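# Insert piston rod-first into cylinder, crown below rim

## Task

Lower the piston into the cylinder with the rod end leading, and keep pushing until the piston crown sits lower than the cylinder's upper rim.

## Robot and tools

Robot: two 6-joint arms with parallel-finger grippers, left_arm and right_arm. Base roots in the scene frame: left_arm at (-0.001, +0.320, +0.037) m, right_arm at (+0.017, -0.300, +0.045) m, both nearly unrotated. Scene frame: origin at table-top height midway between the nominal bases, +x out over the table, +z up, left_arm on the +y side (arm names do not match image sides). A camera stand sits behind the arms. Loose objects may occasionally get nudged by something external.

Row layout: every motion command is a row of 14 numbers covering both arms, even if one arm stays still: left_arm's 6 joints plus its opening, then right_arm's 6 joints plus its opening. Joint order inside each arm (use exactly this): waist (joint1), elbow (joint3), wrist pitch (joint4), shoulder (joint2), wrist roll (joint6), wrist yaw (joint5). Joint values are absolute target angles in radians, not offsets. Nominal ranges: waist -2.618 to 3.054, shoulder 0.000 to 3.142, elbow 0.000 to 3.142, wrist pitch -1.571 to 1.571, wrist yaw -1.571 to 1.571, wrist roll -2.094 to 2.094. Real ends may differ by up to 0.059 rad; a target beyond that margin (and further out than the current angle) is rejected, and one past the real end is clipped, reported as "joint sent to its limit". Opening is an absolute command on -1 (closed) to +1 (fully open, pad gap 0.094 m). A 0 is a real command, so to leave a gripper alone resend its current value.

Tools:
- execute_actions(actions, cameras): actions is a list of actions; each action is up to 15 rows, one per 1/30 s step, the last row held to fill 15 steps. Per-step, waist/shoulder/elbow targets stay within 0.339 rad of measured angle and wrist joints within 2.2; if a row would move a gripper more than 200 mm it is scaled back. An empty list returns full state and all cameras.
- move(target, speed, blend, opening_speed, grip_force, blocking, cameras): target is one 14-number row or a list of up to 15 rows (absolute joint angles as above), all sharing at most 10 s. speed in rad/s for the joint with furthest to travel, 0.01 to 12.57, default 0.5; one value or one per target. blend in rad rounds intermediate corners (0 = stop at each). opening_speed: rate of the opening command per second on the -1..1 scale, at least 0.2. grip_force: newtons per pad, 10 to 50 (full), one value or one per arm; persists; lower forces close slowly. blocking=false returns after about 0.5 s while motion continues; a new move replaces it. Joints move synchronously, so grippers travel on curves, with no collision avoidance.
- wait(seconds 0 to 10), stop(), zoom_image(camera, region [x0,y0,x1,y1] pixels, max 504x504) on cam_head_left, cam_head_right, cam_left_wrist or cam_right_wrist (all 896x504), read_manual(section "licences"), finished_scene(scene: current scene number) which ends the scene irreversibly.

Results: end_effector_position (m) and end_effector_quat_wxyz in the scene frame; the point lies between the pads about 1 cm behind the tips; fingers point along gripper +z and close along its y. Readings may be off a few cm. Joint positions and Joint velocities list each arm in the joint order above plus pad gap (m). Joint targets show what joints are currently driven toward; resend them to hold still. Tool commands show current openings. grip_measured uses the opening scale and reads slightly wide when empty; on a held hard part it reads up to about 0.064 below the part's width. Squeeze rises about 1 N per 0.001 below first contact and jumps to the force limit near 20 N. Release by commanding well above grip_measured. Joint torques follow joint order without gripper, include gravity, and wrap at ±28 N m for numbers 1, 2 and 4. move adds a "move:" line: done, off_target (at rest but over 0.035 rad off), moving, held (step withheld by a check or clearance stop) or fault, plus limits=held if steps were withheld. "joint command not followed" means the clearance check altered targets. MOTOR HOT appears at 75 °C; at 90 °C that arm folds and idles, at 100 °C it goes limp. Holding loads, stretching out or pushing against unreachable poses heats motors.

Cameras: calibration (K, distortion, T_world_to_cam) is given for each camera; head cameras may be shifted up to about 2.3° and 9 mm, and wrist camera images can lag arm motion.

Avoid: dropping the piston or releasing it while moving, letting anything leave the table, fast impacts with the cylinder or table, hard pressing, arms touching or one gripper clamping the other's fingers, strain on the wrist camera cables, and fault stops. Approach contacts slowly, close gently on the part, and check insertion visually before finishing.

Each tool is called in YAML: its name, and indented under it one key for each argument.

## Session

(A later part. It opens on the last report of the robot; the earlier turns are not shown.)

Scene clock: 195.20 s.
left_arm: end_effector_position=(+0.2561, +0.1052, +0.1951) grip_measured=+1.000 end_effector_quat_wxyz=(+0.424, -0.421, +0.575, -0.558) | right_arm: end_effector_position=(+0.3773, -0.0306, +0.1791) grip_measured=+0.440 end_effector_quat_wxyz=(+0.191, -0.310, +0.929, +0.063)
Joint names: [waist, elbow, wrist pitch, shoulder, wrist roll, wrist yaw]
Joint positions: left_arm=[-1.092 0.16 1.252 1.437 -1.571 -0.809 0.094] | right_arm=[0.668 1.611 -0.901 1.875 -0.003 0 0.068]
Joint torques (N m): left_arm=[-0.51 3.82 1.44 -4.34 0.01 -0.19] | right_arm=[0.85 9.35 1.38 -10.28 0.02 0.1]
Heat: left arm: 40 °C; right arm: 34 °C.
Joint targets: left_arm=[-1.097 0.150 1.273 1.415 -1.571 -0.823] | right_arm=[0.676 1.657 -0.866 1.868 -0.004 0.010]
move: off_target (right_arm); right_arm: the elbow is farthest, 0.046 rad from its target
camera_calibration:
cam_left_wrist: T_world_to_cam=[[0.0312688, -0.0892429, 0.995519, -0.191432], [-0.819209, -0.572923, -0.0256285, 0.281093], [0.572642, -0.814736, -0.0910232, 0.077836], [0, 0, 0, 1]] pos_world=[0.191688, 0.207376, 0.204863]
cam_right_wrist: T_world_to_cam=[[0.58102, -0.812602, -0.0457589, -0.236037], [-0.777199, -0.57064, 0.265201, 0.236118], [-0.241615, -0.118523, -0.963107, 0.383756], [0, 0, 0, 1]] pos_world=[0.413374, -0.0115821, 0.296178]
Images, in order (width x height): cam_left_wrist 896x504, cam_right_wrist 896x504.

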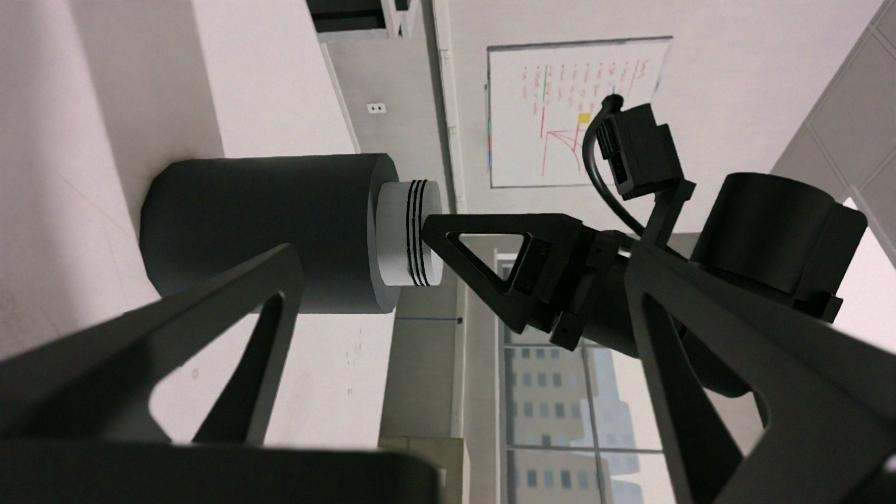

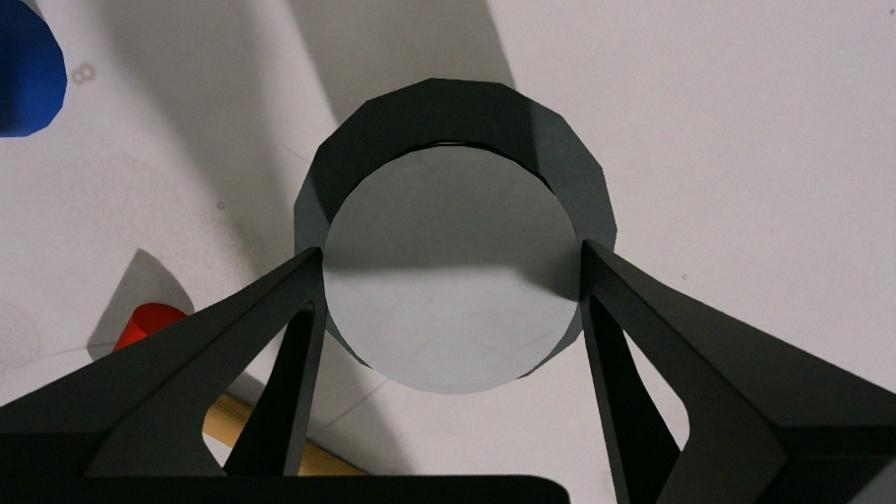

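move:
  target:
    - [-1.097, 0.150, 1.273, 1.415, -1.571, -0.823, 1.0, 0.676, 1.613, -0.852, 1.870, -0.004, 0.010, 0.3]
    - [-1.097, 0.150, 1.273, 1.415, -1.571, -0.823, 1.0, 0.676, 1.5622, -0.8022, 1.872, -0.004, 0.010, 0.3]
  speed: [0.2, 0.1]
  blend: [0.005, 0]
  cameras: ["cam_left_wrist", "cam_right_wrist"]

zoom_image:
  camera: "cam_left_wrist"
  region: [350, 130, 510, 330]

Scene clock: 202.60 s.
left_arm: end_effector_position=(+0.2561, +0.1052, +0.1951) grip_measured=+1.000 end_effector_quat_wxyz=(+0.424, -0.421, +0.575, -0.558) | right_arm: end_effector_position=(+0.3774, -0.0304, +0.1673) grip_measured=+0.440 end_effector_quat_wxyz=(+0.193, -0.310, +0.929, +0.064)
Joint names: [waist, elbow, wrist pitch, shoulder, wrist roll, wrist yaw]
Joint positions: left_arm=[-1.092 0.16 1.252 1.437 -1.571 -0.809 0.094] | right_arm=[0.668 1.563 -0.849 1.875 -0.003 0 0.068]
Joint torques (N m): left_arm=[-0.5 3.82 1.43 -4.34 0.01 -0.2] | right_arm=[0.8 5.79 1.51 -9.89 -0.02 0.13]
Heat: left arm: 40 °C; right arm: 34 °C.
Joint targets: left_arm=[-1.097 0.150 1.273 1.415 -1.571 -0.823] | right_arm=[0.676 1.562 -0.802 1.872 -0.004 0.010]
move: off_target (right_arm); right_arm: the wrist pitch is farthest, 0.047 rad from its target
camera_calibration:
cam_left_wrist: T_world_to_cam=[[0.0312688, -0.0892429, 0.995519, -0.191432], [-0.819209, -0.572923, -0.0256285, 0.281093], [0.572642, -0.814736, -0.0910232, 0.077836], [0, 0, 0, 1]] pos_world=[0.191688, 0.207376, 0.204863]
cam_right_wrist: T_world_to_cam=[[0.581183, -0.812478, -0.0458896, -0.23662], [-0.777881, -0.571229, 0.261916, 0.240257], [-0.239014, -0.116524, -0.963999, 0.371752], [0, 0, 0, 1]] pos_world=[0.413265, -0.011689, 0.284583]
Images, in order (width x height): cam_left_wrist 896x504, cam_right_wrist 896x504.

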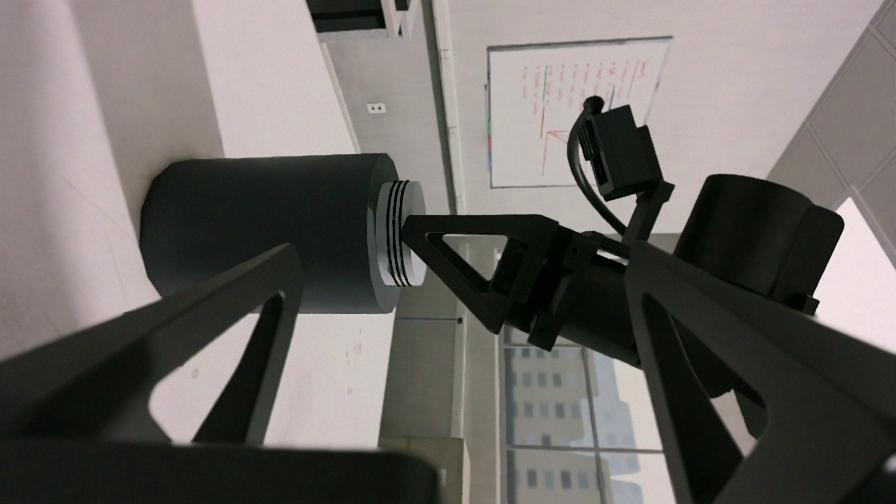

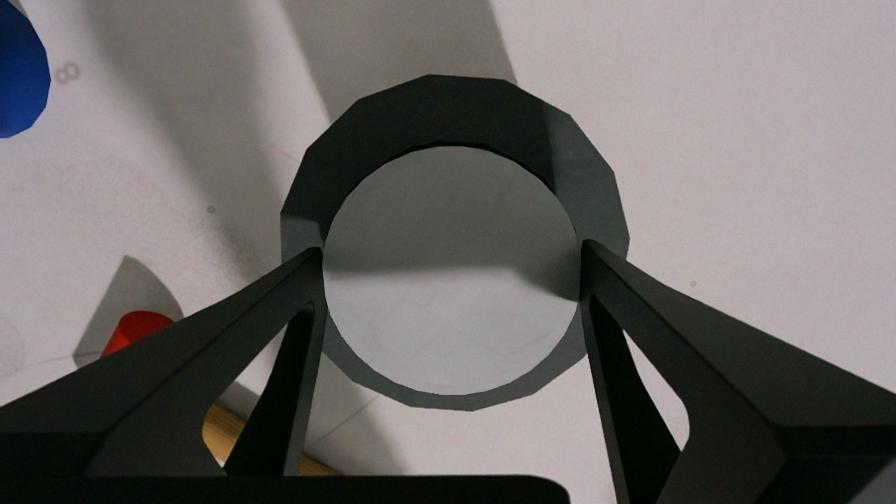

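Scaled by 2.520 from the camera's 896x504 image, which has a finer 1280x720 frame.

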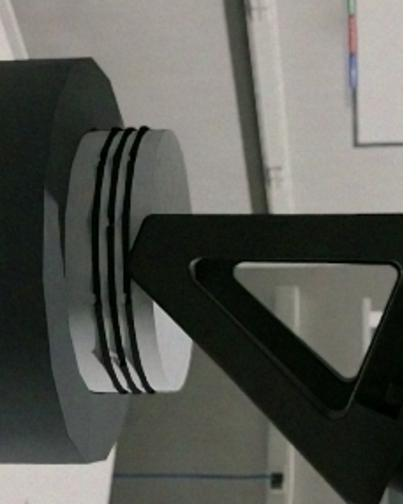

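move:
  target: [-1.097, 0.150, 1.273, 1.415, -1.571, -0.823, 1.0, 0.676, 1.5217, -0.7577, 1.881, -0.004, 0.010, 0.3]
  speed: 0.1
  cameras: ["cam_left_wrist", "cam_right_wrist"]

zoom_image:
  camera: "cam_left_wrist"
  region: [350, 130, 510, 330]

Scene clock: 206.30 s.
left_arm: end_effector_position=(+0.2561, +0.1052, +0.1951) grip_measured=+1.000 end_effector_quat_wxyz=(+0.424, -0.421, +0.575, -0.558) | right_arm: end_effector_position=(+0.3774, -0.0305, +0.1599) grip_measured=+0.440 end_effector_quat_wxyz=(+0.193, -0.310, +0.929, +0.064)
Joint names: [waist, elbow, wrist pitch, shoulder, wrist roll, wrist yaw]
Joint positions: left_arm=[-1.092 0.16 1.252 1.437 -1.571 -0.809 0.094] | right_arm=[0.668 1.536 -0.82 1.877 -0.003 0 0.068]
Joint torques (N m): left_arm=[-0.5 3.81 1.43 -4.36 0.01 -0.19] | right_arm=[0.77 4.48 1.71 -9.39 0 0.11]
Heat: left arm: 40 °C; right arm: 33 °C.
Joint targets: left_arm=[-1.097 0.150 1.273 1.415 -1.571 -0.823] | right_arm=[0.676 1.522 -0.758 1.881 -0.004 0.010]
move: off_target (right_arm); right_arm: the wrist pitch is farthest, 0.063 rad from its target
camera_calibration:
cam_left_wrist: T_world_to_cam=[[0.0312688, -0.0892429, 0.995519, -0.191432], [-0.819209, -0.572923, -0.0256285, 0.281093], [0.572642, -0.814736, -0.0910232, 0.077836], [0, 0, 0, 1]] pos_world=[0.191688, 0.207376, 0.204863]
cam_right_wrist: T_world_to_cam=[[0.581183, -0.812478, -0.0458896, -0.236983], [-0.777881, -0.571229, 0.261916, 0.24206], [-0.239014, -0.116524, -0.963999, 0.364583], [0, 0, 0, 1]] pos_world=[0.413165, -0.011789, 0.277183]
Images, in order (width x height): cam_left_wrist 896x504, cam_right_wrist 896x504.

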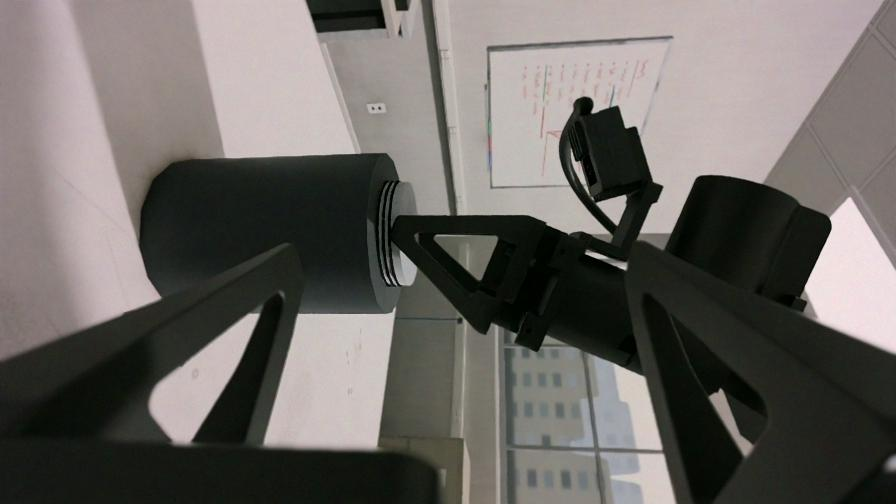

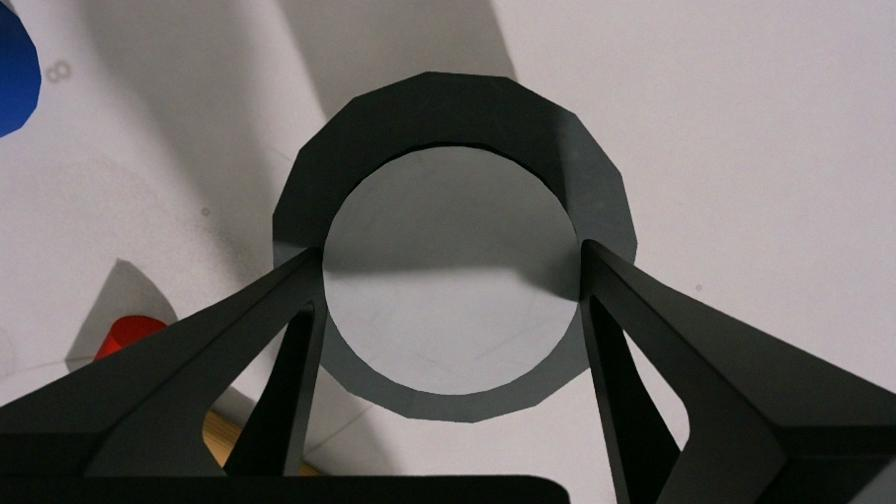

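Scaled by 2.520 from the camera's 896x504 image, which has a finer 1280x720 frame.

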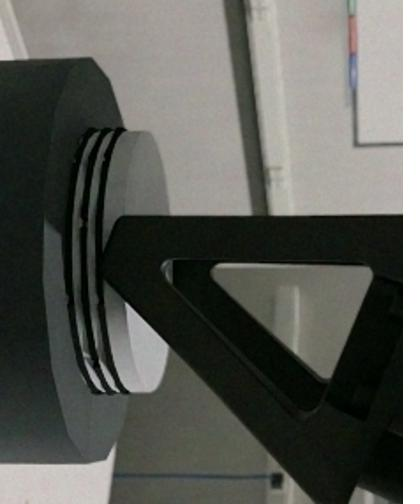

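move:
  target: [-1.097, 0.150, 1.273, 1.415, -1.571, -0.823, 1.0, 0.676, 1.497, -0.735, 1.883, -0.004, 0.010, 0.3]
  speed: 0.1
  cameras: ["cam_left_wrist"]

zoom_image:
  camera: "cam_left_wrist"
  region: [350, 130, 510, 330]

Scene clock: 208.37 s.
left_arm: end_effector_position=(+0.2561, +0.1052, +0.1951) grip_measured=+1.000 end_effector_quat_wxyz=(+0.424, -0.421, +0.575, -0.558) | right_arm: end_effector_position=(+0.3773, -0.0306, +0.1590) grip_measured=+0.440 end_effector_quat_wxyz=(+0.196, -0.309, +0.928, +0.065)
Joint names: [waist, elbow, wrist pitch, shoulder, wrist roll, wrist yaw]
Joint positions: left_arm=[-1.092 0.16 1.252 1.437 -1.571 -0.809 0.094] | right_arm=[0.668 1.523 -0.806 1.872 -0.003 0 0.068]
Joint torques (N m): left_arm=[-0.5 3.82 1.43 -4.34 0 -0.2] | right_arm=[0.84 3.77 1.83 -8.62 0.02 0.11]
Heat: left arm: 40 °C; right arm: 34 °C.
Joint targets: left_arm=[-1.097 0.150 1.273 1.415 -1.571 -0.823] | right_arm=[0.676 1.497 -0.735 1.883 -0.004 0.010]
move: off_target (right_arm); right_arm: the wrist pitch is farthest, 0.071 rad from its target
camera_calibration:
cam_left_wrist: T_world_to_cam=[[0.0312688, -0.0892429, 0.995519, -0.191432], [-0.819209, -0.572923, -0.0256285, 0.281093], [0.572642, -0.814736, -0.0910232, 0.077836], [0, 0, 0, 1]] pos_world=[0.191688, 0.207376, 0.204863]
Images, in order (width x height): cam_left_wrist 896x504.

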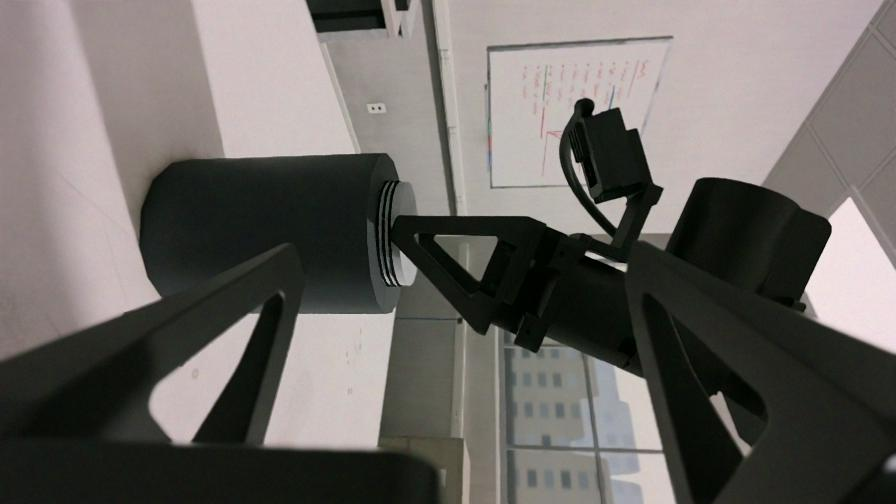

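Scaled by 2.520 from the camera's 896x504 image, which has a finer 1280x720 frame.

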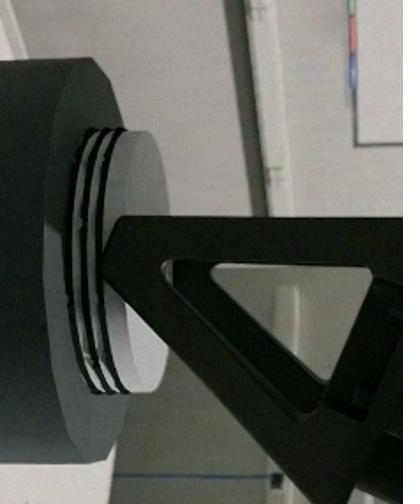

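move:
  target:
    - [-1.097, 0.150, 1.273, 1.415, -1.571, -0.823, 1.0, 0.672, 1.524, -0.806, 1.873, -0.004, 0.005, 0.3]
    - [-1.097, 0.150, 1.273, 1.415, -1.571, -0.823, 1.0, 0.672, 1.524, -0.806, 1.873, -0.004, 0.005, 0.95]
  speed: 0.1
  cameras: ["cam_left_wrist", "cam_right_wrist"]

zoom_image:
  camera: "cam_left_wrist"
  region: [350, 130, 510, 330]

zoom_image:
  camera: "cam_right_wrist"
  region: [270, 50, 650, 450]

Scene clock: 212.77 s.
left_arm: end_effector_position=(+0.2561, +0.1052, +0.1951) grip_measured=+1.000 end_effector_quat_wxyz=(+0.424, -0.421, +0.575, -0.558) | right_arm: end_effector_position=(+0.3764, -0.0312, +0.1585) grip_measured=+0.948 end_effector_quat_wxyz=(+0.194, -0.310, +0.929, +0.064)
Joint names: [waist, elbow, wrist pitch, shoulder, wrist roll, wrist yaw]
Joint positions: left_arm=[-1.092 0.16 1.252 1.437 -1.571 -0.809 0.094] | right_arm=[0.668 1.523 -0.811 1.872 -0.003 0 0.092]
Joint torques (N m): left_arm=[-0.49 3.82 1.44 -4.36 0 -0.19] | right_arm=[0.39 5.79 1.03 -9.52 -0.02 0.05]
Heat: left arm: 41 °C; right arm: 34 °C.
Joint targets: left_arm=[-1.097 0.150 1.273 1.415 -1.571 -0.823] | right_arm=[0.672 1.524 -0.806 1.873 -0.004 0.005]
move: done
camera_calibration:
cam_left_wrist: T_world_to_cam=[[0.0312688, -0.0892429, 0.995519, -0.191432], [-0.819209, -0.572923, -0.0256285, 0.281093], [0.572642, -0.814736, -0.0910232, 0.077836], [0, 0, 0, 1]] pos_world=[0.191688, 0.207376, 0.204863]
cam_right_wrist: T_world_to_cam=[[0.581188, -0.812473, -0.0459242, -0.23705], [-0.778153, -0.571378, 0.260779, 0.241534], [-0.238116, -0.115825, -0.964306, 0.3626], [0, 0, 0, 1]] pos_world=[0.412062, -0.0125916, 0.275784]
Images, in order (width x height): cam_left_wrist 896x504, cam_right_wrist 896x504.

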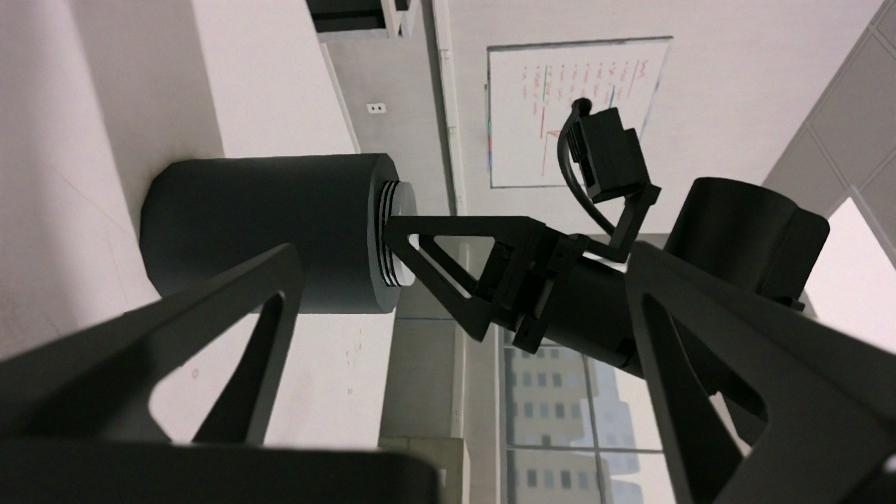

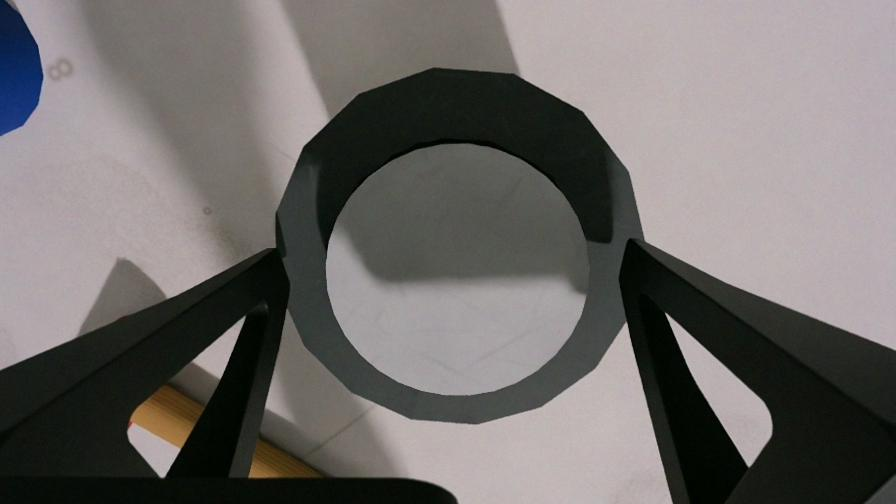

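Scaled by 2.520 from the camera's 896x504 image, which has a finer 1280x720 frame.

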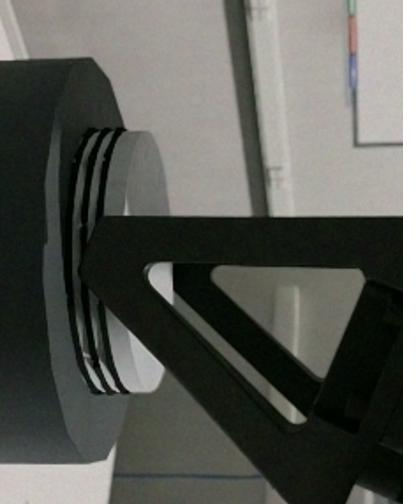

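Scaled by 1.260 from the camera's 896x504 image, which has a finer 1280x720 frame.

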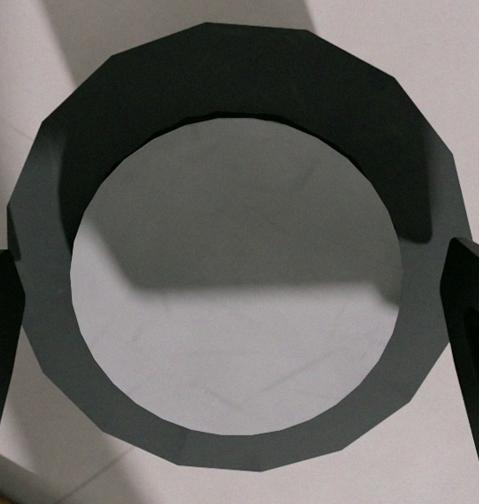

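move:
  target:
    - [-1.097, 0.150, 1.273, 1.415, -1.571, -0.823, 1.0, 0.672, 1.696, -0.964, 1.873, -0.004, 0.005, 0.95]
    - [-1.097, 0.150, 1.273, 1.415, -1.571, -0.823, 1.0, 0.672, 1.696, -0.964, 1.873, -0.004, 0.005, -0.95]
    - [-1.097, 0.150, 1.273, 1.415, -1.571, -0.823, 1.0, 0.672, 1.598, -0.878, 1.873, -0.004, 0.005, -0.95]
  speed: [0.3, 0.3, 0.2]
  cameras: ["cam_left_wrist", "cam_right_wrist"]

zoom_image:
  camera: "cam_left_wrist"
  region: [350, 130, 510, 330]

Scene clock: 218.73 s.
left_arm: end_effector_position=(+0.2561, +0.1052, +0.1951) grip_measured=+1.000 end_effector_quat_wxyz=(+0.424, -0.421, +0.575, -0.558) | right_arm: end_effector_position=(+0.3782, -0.0299, +0.1805) grip_measured=-0.948 end_effector_quat_wxyz=(+0.195, -0.309, +0.928, +0.064)
Joint names: [waist, elbow, wrist pitch, shoulder, wrist roll, wrist yaw]
Joint positions: left_arm=[-1.092 0.16 1.252 1.437 -1.571 -0.809 0.094] | right_arm=[0.668 1.609 -0.893 1.872 -0.003 0 0.002]
Joint torques (N m): left_arm=[-0.5 3.84 1.43 -4.36 0.01 -0.2] | right_arm=[0.32 4.98 1.16 -9.59 -0.01 0.05]
Heat: left arm: 41 °C; right arm: 33 °C.
Joint targets: left_arm=[-1.097 0.150 1.273 1.415 -1.571 -0.823] | right_arm=[0.672 1.598 -0.878 1.873 -0.004 0.005]
move: done
camera_calibration:
cam_left_wrist: T_world_to_cam=[[0.0312688, -0.0892429, 0.995519, -0.191432], [-0.819209, -0.572923, -0.0256285, 0.281093], [0.572642, -0.814736, -0.0910232, 0.077836], [0, 0, 0, 1]] pos_world=[0.191688, 0.207376, 0.204863]
cam_right_wrist: T_world_to_cam=[[0.581339, -0.812362, -0.0459709, -0.236061], [-0.778952, -0.571976, 0.257054, 0.238985], [-0.235116, -0.113626, -0.965303, 0.38348], [0, 0, 0, 1]] pos_world=[0.413551, -0.0114993, 0.29789]
Images, in order (width x height): cam_left_wrist 896x504, cam_right_wrist 896x504.

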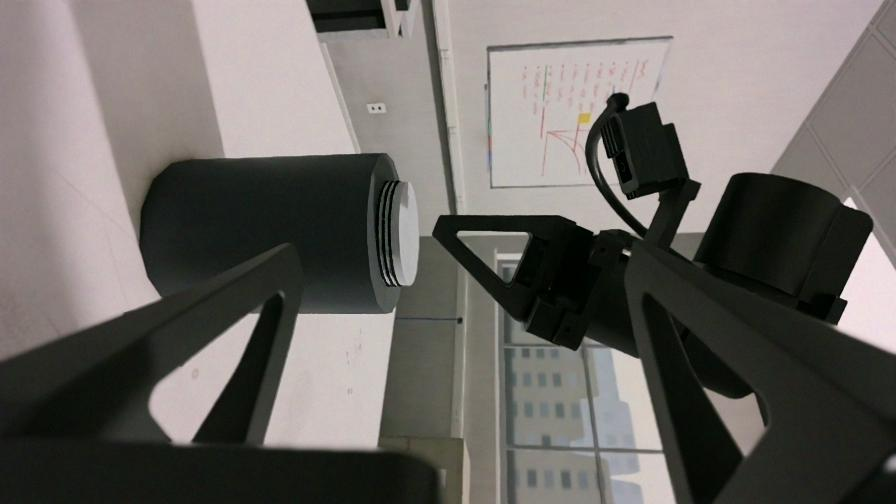

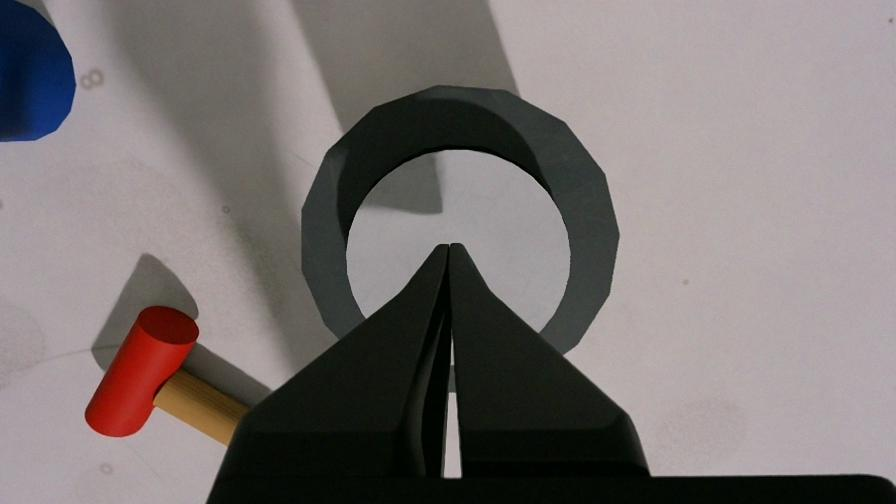

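Scaled by 2.520 from the camera's 896x504 image, which has a finer 1280x720 frame.

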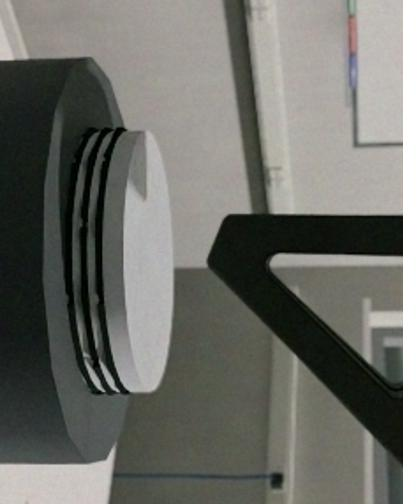

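move:
  target:
    - [-1.097, 0.150, 1.273, 1.415, -1.571, -0.823, 1.0, 0.672, 1.5454, -0.820, 1.876, -0.004, 0.005, -0.95]
    - [-1.097, 0.150, 1.273, 1.415, -1.571, -0.823, 1.0, 0.672, 1.4996, -0.770, 1.8804, -0.004, 0.005, -0.95]
  speed: [0.15, 0.08]
  blend: [0.01, 0]
  cameras: ["cam_left_wrist"]

zoom_image:
  camera: "cam_left_wrist"
  region: [350, 130, 510, 330]

Scene clock: 221.77 s.
left_arm: end_effector_position=(+0.2561, +0.1052, +0.1951) grip_measured=+1.000 end_effector_quat_wxyz=(+0.424, -0.421, +0.575, -0.558) | right_arm: end_effector_position=(+0.3853, -0.0246, +0.1643) grip_measured=-0.948 end_effector_quat_wxyz=(+0.216, -0.308, +0.924, +0.071)
Joint names: [waist, elbow, wrist pitch, shoulder, wrist roll, wrist yaw]
Joint positions: left_arm=[-1.092 0.16 1.252 1.437 -1.571 -0.809 0.094] | right_arm=[0.668 1.526 -0.766 1.872 -0.003 0 0.002]
Joint torques (N m): left_arm=[-0.5 3.81 1.43 -4.36 0.01 -0.19] | right_arm=[0.4 3.89 1 -8.87 0.02 0.04]
Heat: left arm: 41 °C; right arm: 33 °C.
Joint targets: left_arm=[-1.097 0.150 1.273 1.415 -1.571 -0.823] | right_arm=[0.672 1.499 -0.770 1.880 -0.004 0.005]
move: done
camera_calibration:
cam_left_wrist: T_world_to_cam=[[0.0312688, -0.0892429, 0.995519, -0.191432], [-0.819209, -0.572923, -0.0256285, 0.281093], [0.572642, -0.814736, -0.0910232, 0.077836], [0, 0, 0, 1]] pos_world=[0.191688, 0.207376, 0.204863]
Images, in order (width x height): cam_left_wrist 896x504.

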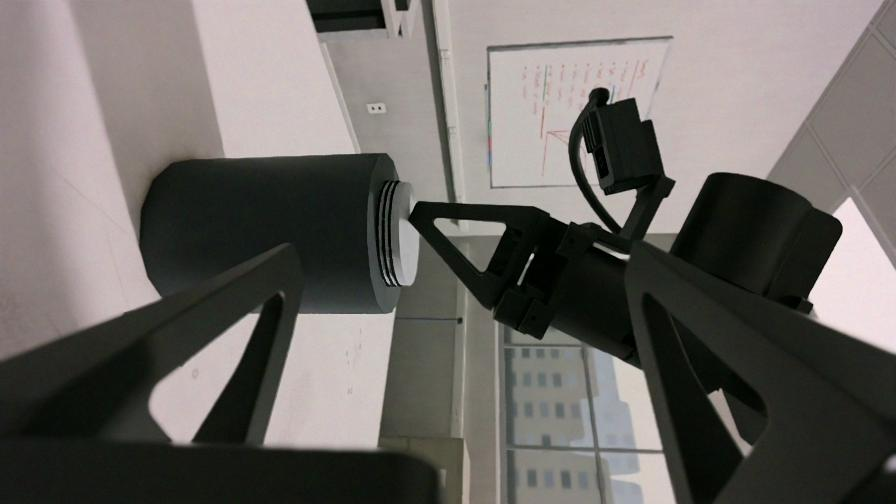

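Scaled by 2.520 from the camera's 896x504 image, which has a finer 1280x720 frame.

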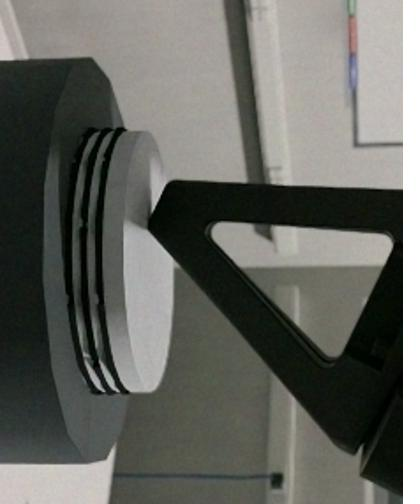

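zoom_image:
  camera: "cam_left_wrist"
  region: [368, 170, 424, 226]

zoom_image:
  camera: "cam_left_wrist"
  region: [368, 240, 424, 296]

Scaled by 9.000 from the camera's 896x504 image, which has a finer 1280x720 frame.

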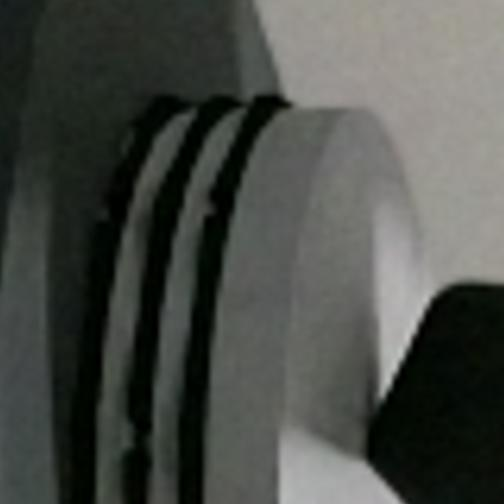

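Scaled by 9.000 from the camera's 896x504 image, which has a finer 1280x720 frame.

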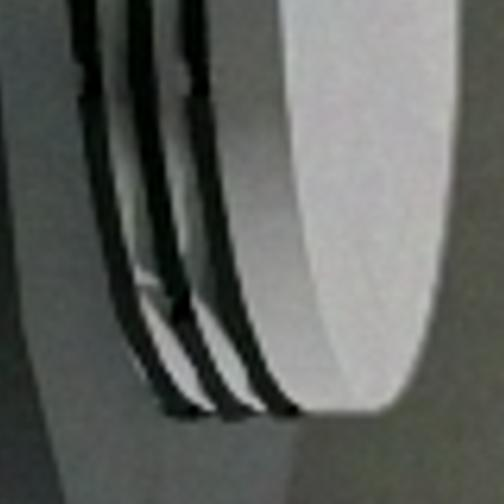

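move:
  target:
    - [-1.097, 0.150, 1.273, 1.415, -1.571, -0.823, 1.0, 0.672, 1.62, -0.80, 1.875, -0.004, 0.005, -0.95]
    - [-1.097, 0.150, 1.273, 1.415, -1.571, -0.823, 1.0, 0.672, 2.276, -1.492, 2.253, -0.004, 0.005, -0.95]
    - [-1.097, 0.150, 1.273, 1.415, -1.571, -0.823, 1.0, 0.672, 2.167, -1.417, 2.235, -0.004, 0.005, -0.95]
  speed: [0.3, 0.5, 0.15]
  blend: [0.02, 0, 0]
  cameras: ["cam_left_wrist", "cam_right_wrist"]

zoom_image:
  camera: "cam_left_wrist"
  region: [350, 130, 510, 330]

Scene clock: 231.33 s.
left_arm: end_effector_position=(+0.2561, +0.1052, +0.1951) grip_measured=+1.000 end_effector_quat_wxyz=(+0.424, -0.421, +0.575, -0.558) | right_arm: end_effector_position=(+0.3784, -0.0297, +0.1668) grip_measured=-0.948 end_effector_quat_wxyz=(+0.039, -0.316, +0.948, +0.013)
Joint names: [waist, elbow, wrist pitch, shoulder, wrist roll, wrist yaw]
Joint positions: left_arm=[-1.092 0.16 1.252 1.437 -1.571 -0.809 0.094] | right_arm=[0.668 2.178 -1.43 2.237 -0.003 0 0.002]
Joint torques (N m): left_arm=[-0.5 3.81 1.43 -4.36 0.01 -0.19] | right_arm=[0.44 4.38 0.51 -12.12 -0.02 0.04]
Heat: left arm: 41 °C; right arm: 33 °C.
Joint targets: left_arm=[-1.097 0.150 1.273 1.415 -1.571 -0.823] | right_arm=[0.672 2.167 -1.417 2.235 -0.004 0.005]
move: done
camera_calibration:
cam_left_wrist: T_world_to_cam=[[0.0312688, -0.0892429, 0.995519, -0.191432], [-0.819209, -0.572923, -0.0256285, 0.281093], [0.572642, -0.814736, -0.0910232, 0.077836], [0, 0, 0, 1]] pos_world=[0.191688, 0.207376, 0.204863]
cam_right_wrist: T_world_to_cam=[[0.570169, -0.820687, -0.0371612, -0.234227], [-0.669119, -0.490162, 0.558588, 0.153278], [-0.476641, -0.293624, -0.828612, 0.433594], [0, 0, 0, 1]] pos_world=[0.442779, 0.0102176, 0.264957]
Images, in order (width x height): cam_left_wrist 896x504, cam_right_wrist 896x504.

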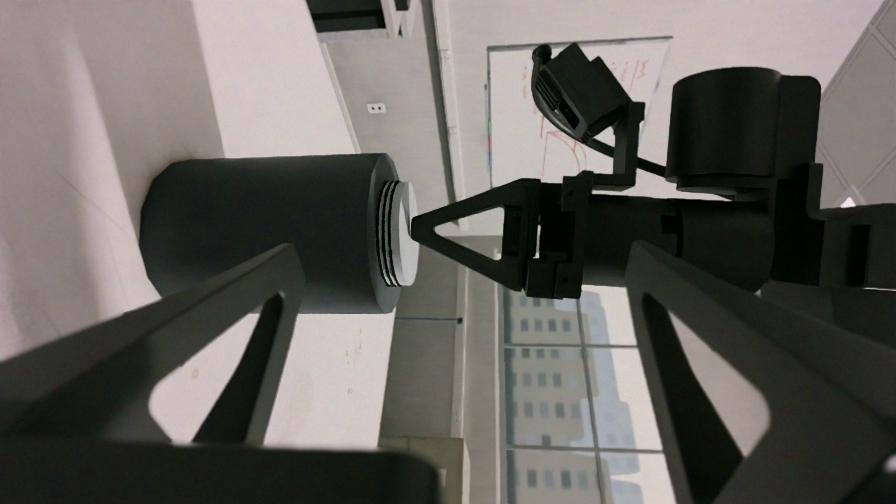

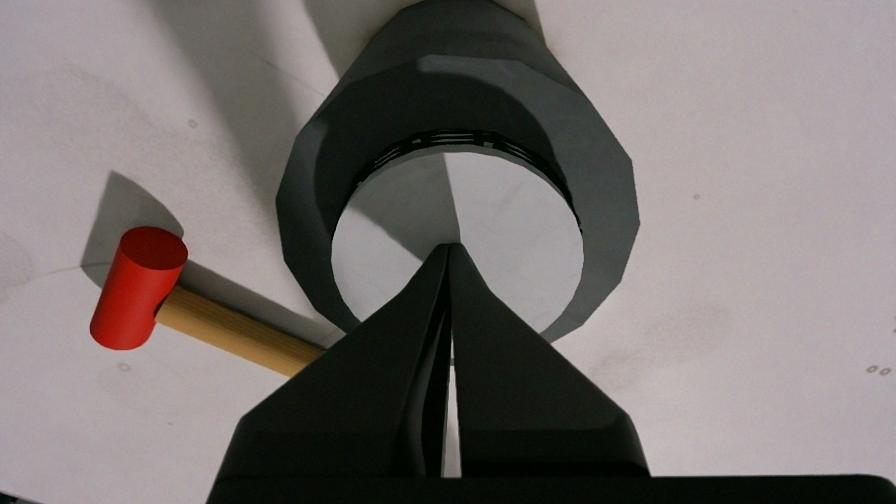

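Scaled by 2.520 from the camera's 896x504 image, which has a finer 1280x720 frame.

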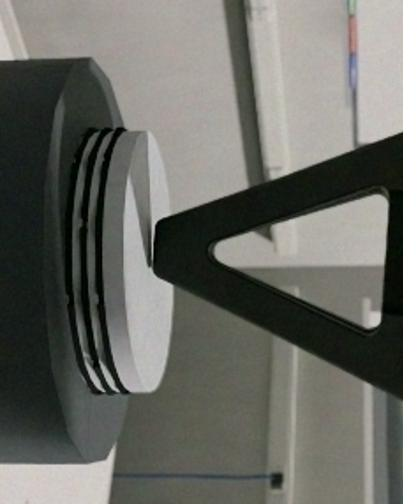

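move:
  target:
    - [-1.097, 0.150, 1.273, 1.415, -1.571, -0.823, 1.0, 0.672, 2.137, -1.403, 2.235, -0.004, 0.005, -0.95]
    - [-1.097, 0.150, 1.273, 1.415, -1.571, -0.823, 1.0, 0.672, 2.095, -1.415, 2.292, -0.004, 0.005, -0.95]
  speed: [0.1, 0.06]
  blend: [0.01, 0]
  cameras: ["cam_left_wrist"]

zoom_image:
  camera: "cam_left_wrist"
  region: [350, 130, 510, 330]

Scene clock: 233.70 s.
left_arm: end_effector_position=(+0.2561, +0.1052, +0.1951) grip_measured=+1.000 end_effector_quat_wxyz=(+0.424, -0.421, +0.575, -0.558) | right_arm: end_effector_position=(+0.3779, -0.0301, +0.1630) grip_measured=-0.948 end_effector_quat_wxyz=(+0.038, -0.316, +0.948, +0.013)
Joint names: [waist, elbow, wrist pitch, shoulder, wrist roll, wrist yaw]
Joint positions: left_arm=[-1.092 0.16 1.252 1.437 -1.571 -0.809 0.094] | right_arm=[0.668 2.152 -1.411 2.231 -0.003 0 0.002]
Joint torques (N m): left_arm=[-0.5 3.82 1.43 -4.36 0.01 -0.19] | right_arm=[0.43 1.06 0.32 -6.52 -0.02 0.07]
Heat: left arm: 41 °C; right arm: 33 °C.
Joint targets: left_arm=[-1.097 0.150 1.273 1.415 -1.571 -0.823] | right_arm=[0.672 2.095 -1.415 2.292 -0.004 0.005]
move: off_target (right_arm); right_arm: the shoulder is farthest, 0.061 rad from its target
camera_calibration:
cam_left_wrist: T_world_to_cam=[[0.0312688, -0.0892429, 0.995519, -0.191432], [-0.819209, -0.572923, -0.0256285, 0.281093], [0.572642, -0.814736, -0.0910232, 0.077836], [0, 0, 0, 1]] pos_world=[0.191688, 0.207376, 0.204863]
Images, in order (width x height): cam_left_wrist 896x504.

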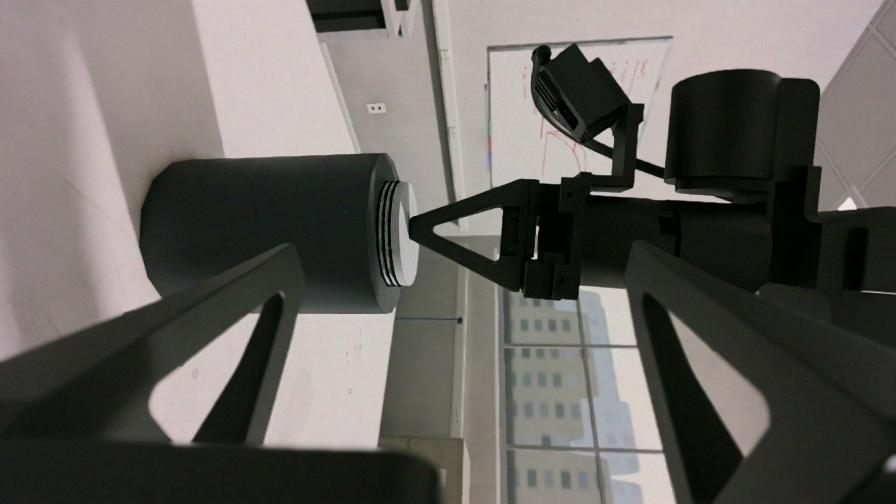

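Scaled by 2.520 from the camera's 896x504 image, which has a finer 1280x720 frame.

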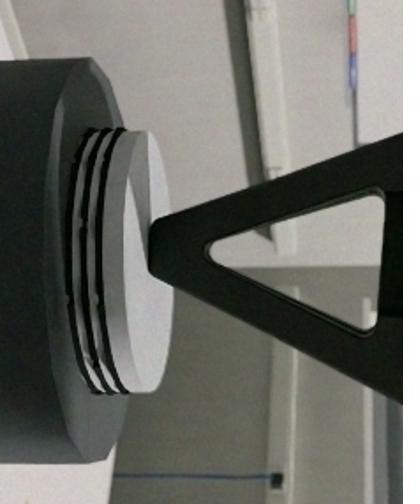

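move:
  target: [-1.097, 0.150, 1.273, 1.415, -1.571, -0.823, 1.0, 0.672, 2.048, -1.431, 2.368, -0.004, 0.005, -0.95]
  speed: 0.06
  cameras: ["cam_left_wrist"]

zoom_image:
  camera: "cam_left_wrist"
  region: [350, 130, 510, 330]

Scene clock: 235.80 s.
left_arm: end_effector_position=(+0.2561, +0.1052, +0.1951) grip_measured=+1.000 end_effector_quat_wxyz=(+0.424, -0.421, +0.575, -0.558) | right_arm: end_effector_position=(+0.3768, -0.0310, +0.1602) grip_measured=-0.948 end_effector_quat_wxyz=(+0.035, -0.316, +0.948, +0.011)
Joint names: [waist, elbow, wrist pitch, shoulder, wrist roll, wrist yaw]
Joint positions: left_arm=[-1.092 0.16 1.252 1.437 -1.571 -0.809 0.094] | right_arm=[0.668 2.14 -1.406 2.229 -0.003 0.001 0.002]
Joint torques (N m): left_arm=[-0.5 3.82 1.43 -4.34 0.01 -0.2] | right_arm=[0.38 -1.61 0.07 0.23 0.01 0.05]
Heat: left arm: 41 °C; right arm: 33 °C.
Joint targets: left_arm=[-1.097 0.150 1.273 1.415 -1.571 -0.823] | right_arm=[0.672 2.048 -1.431 2.368 -0.004 0.005]
move: off_target (right_arm); right_arm: the shoulder is farthest, 0.139 rad from its target
camera_calibration:
cam_left_wrist: T_world_to_cam=[[0.0312688, -0.0892429, 0.995519, -0.191432], [-0.819209, -0.572923, -0.0256285, 0.281093], [0.572642, -0.814736, -0.0910232, 0.077836], [0, 0, 0, 1]] pos_world=[0.191688, 0.207376, 0.204863]
Images, in order (width x height): cam_left_wrist 896x504.

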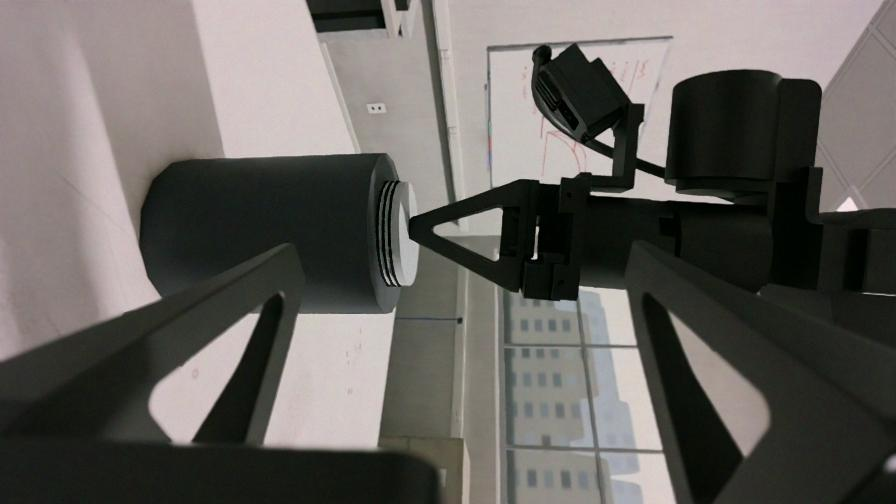

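Scaled by 2.520 from the camera's 896x504 image, which has a finer 1280x720 frame.

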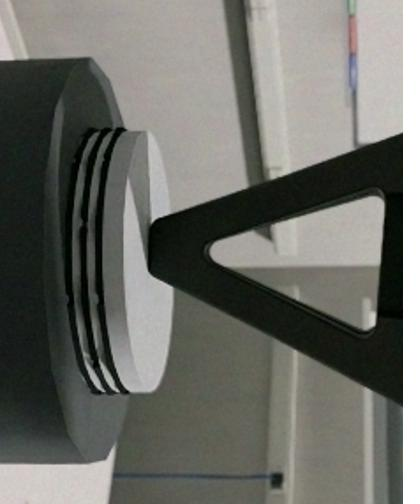

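execute_actions:
  actions: []

zoom_image:
  camera: "cam_right_wrist"
  region: [320, 110, 600, 260]

zoom_image:
  camera: "cam_right_wrist"
  region: [320, 120, 400, 200]

zoom_image:
  camera: "cam_right_wrist"
  region: [530, 130, 610, 210]

Scene clock: 238.33 s.
left_arm: end_effector_position=(+0.2561, +0.1052, +0.1951) grip_measured=+1.000 end_effector_quat_wxyz=(+0.424, -0.421, +0.575, -0.558) | right_arm: end_effector_position=(+0.3768, -0.0310, +0.1602) grip_measured=-0.948 end_effector_quat_wxyz=(+0.035, -0.316, +0.948, +0.011)
Joint names: [waist, elbow, wrist pitch, shoulder, wrist roll, wrist yaw]
Joint positions: left_arm=[-1.092 0.16 1.252 1.437 -1.571 -0.809 0.094] | right_arm=[0.668 2.14 -1.406 2.229 -0.003 0.001 0.002]
Joint velocities: within noise
Joint torques (N m): left_arm=[-0.5 3.82 1.43 -4.36 0.01 -0.19] | right_arm=[0.4 -1.58 0.08 0.18 0.02 0.05]
Motor temperatures (°C): left_arm=[28 29 41 29 27 27 25] | right_arm=[30 32 32 32 28 29 29]
Heat: left arm: 41 °C; right arm: 32 °C.
Joint targets: left_arm=[-1.097 0.150 1.273 1.415 -1.571 -0.823] | right_arm=[0.672 2.048 -1.431 2.368 -0.004 0.005]
Tool commands: left_gripper/opening=+1.0 right_gripper/opening=-0.95
camera_calibration:
cam_left_wrist: T_world_to_cam=[[0.0312688, -0.0892429, 0.995519, -0.191432], [-0.819209, -0.572923, -0.0256285, 0.281093], [0.572642, -0.814736, -0.0910232, 0.077836], [0, 0, 0, 1]] pos_world=[0.191688, 0.207376, 0.204863]
cam_right_wrist: T_world_to_cam=[[0.569941, -0.820872, -0.0365439, -0.234576], [-0.666021, -0.487558, 0.564537, 0.153215], [-0.481231, -0.297414, -0.824598, 0.427976], [0, 0, 0, 1]] pos_world=[0.441694, 0.00943014, 0.257841]

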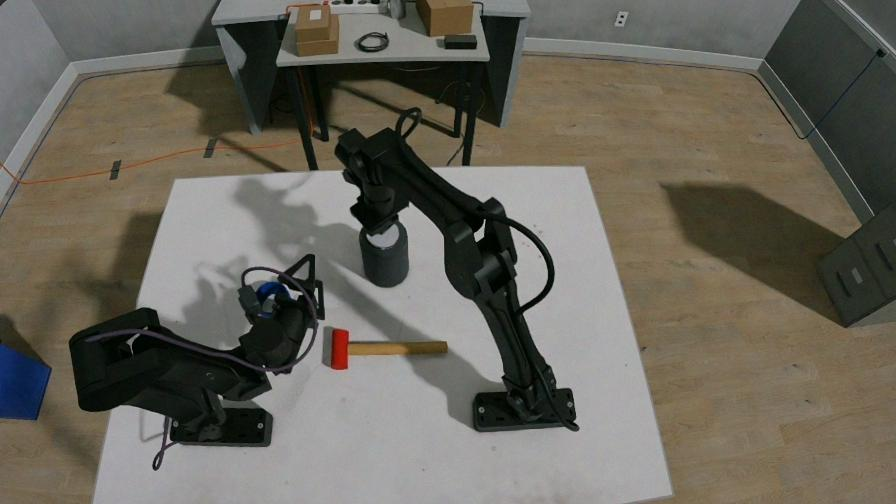

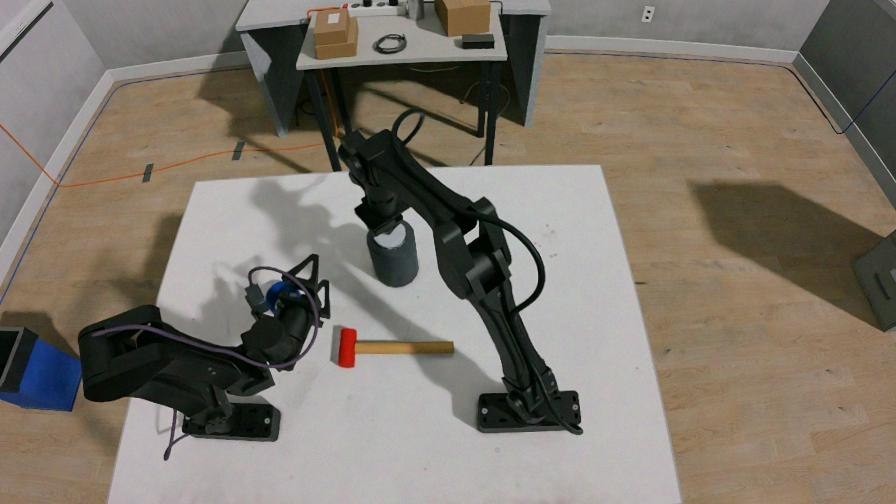

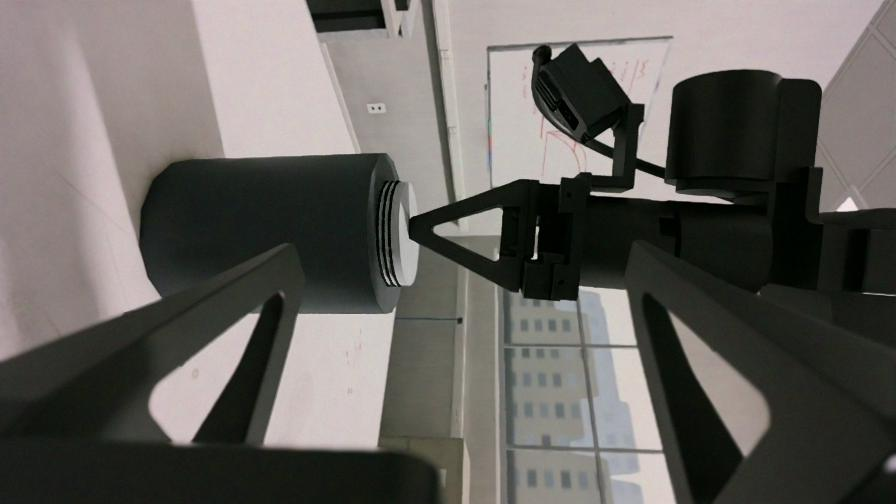

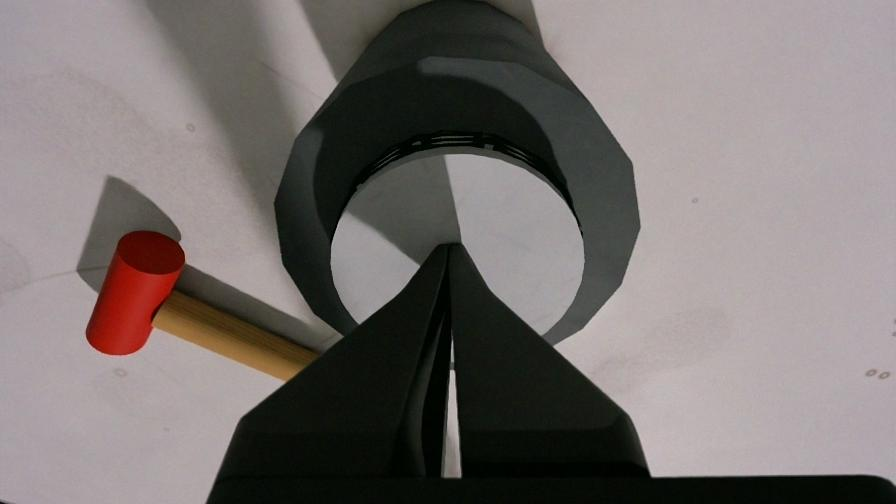

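Scaled by 1.800 from the camera's 896x504 image, which has a finer 1280x720 frame.

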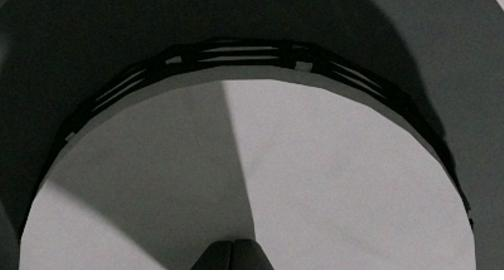

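Scaled by 6.300 from the camera's 896x504 image, which has a finer 1280x720 frame.

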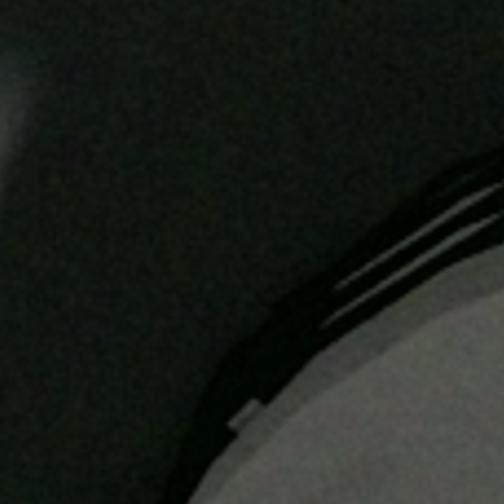

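Scaled by 6.300 from the camera's 896x504 image, which has a finer 1280x720 frame.

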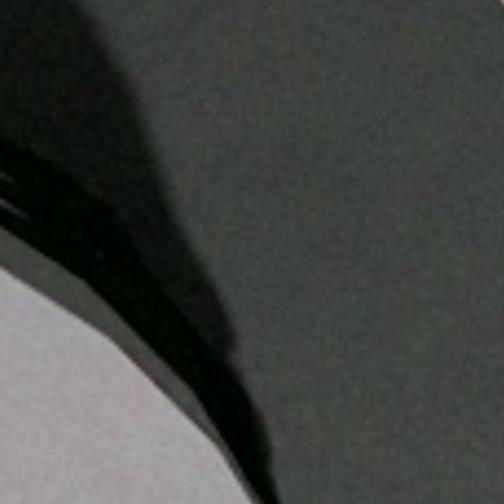

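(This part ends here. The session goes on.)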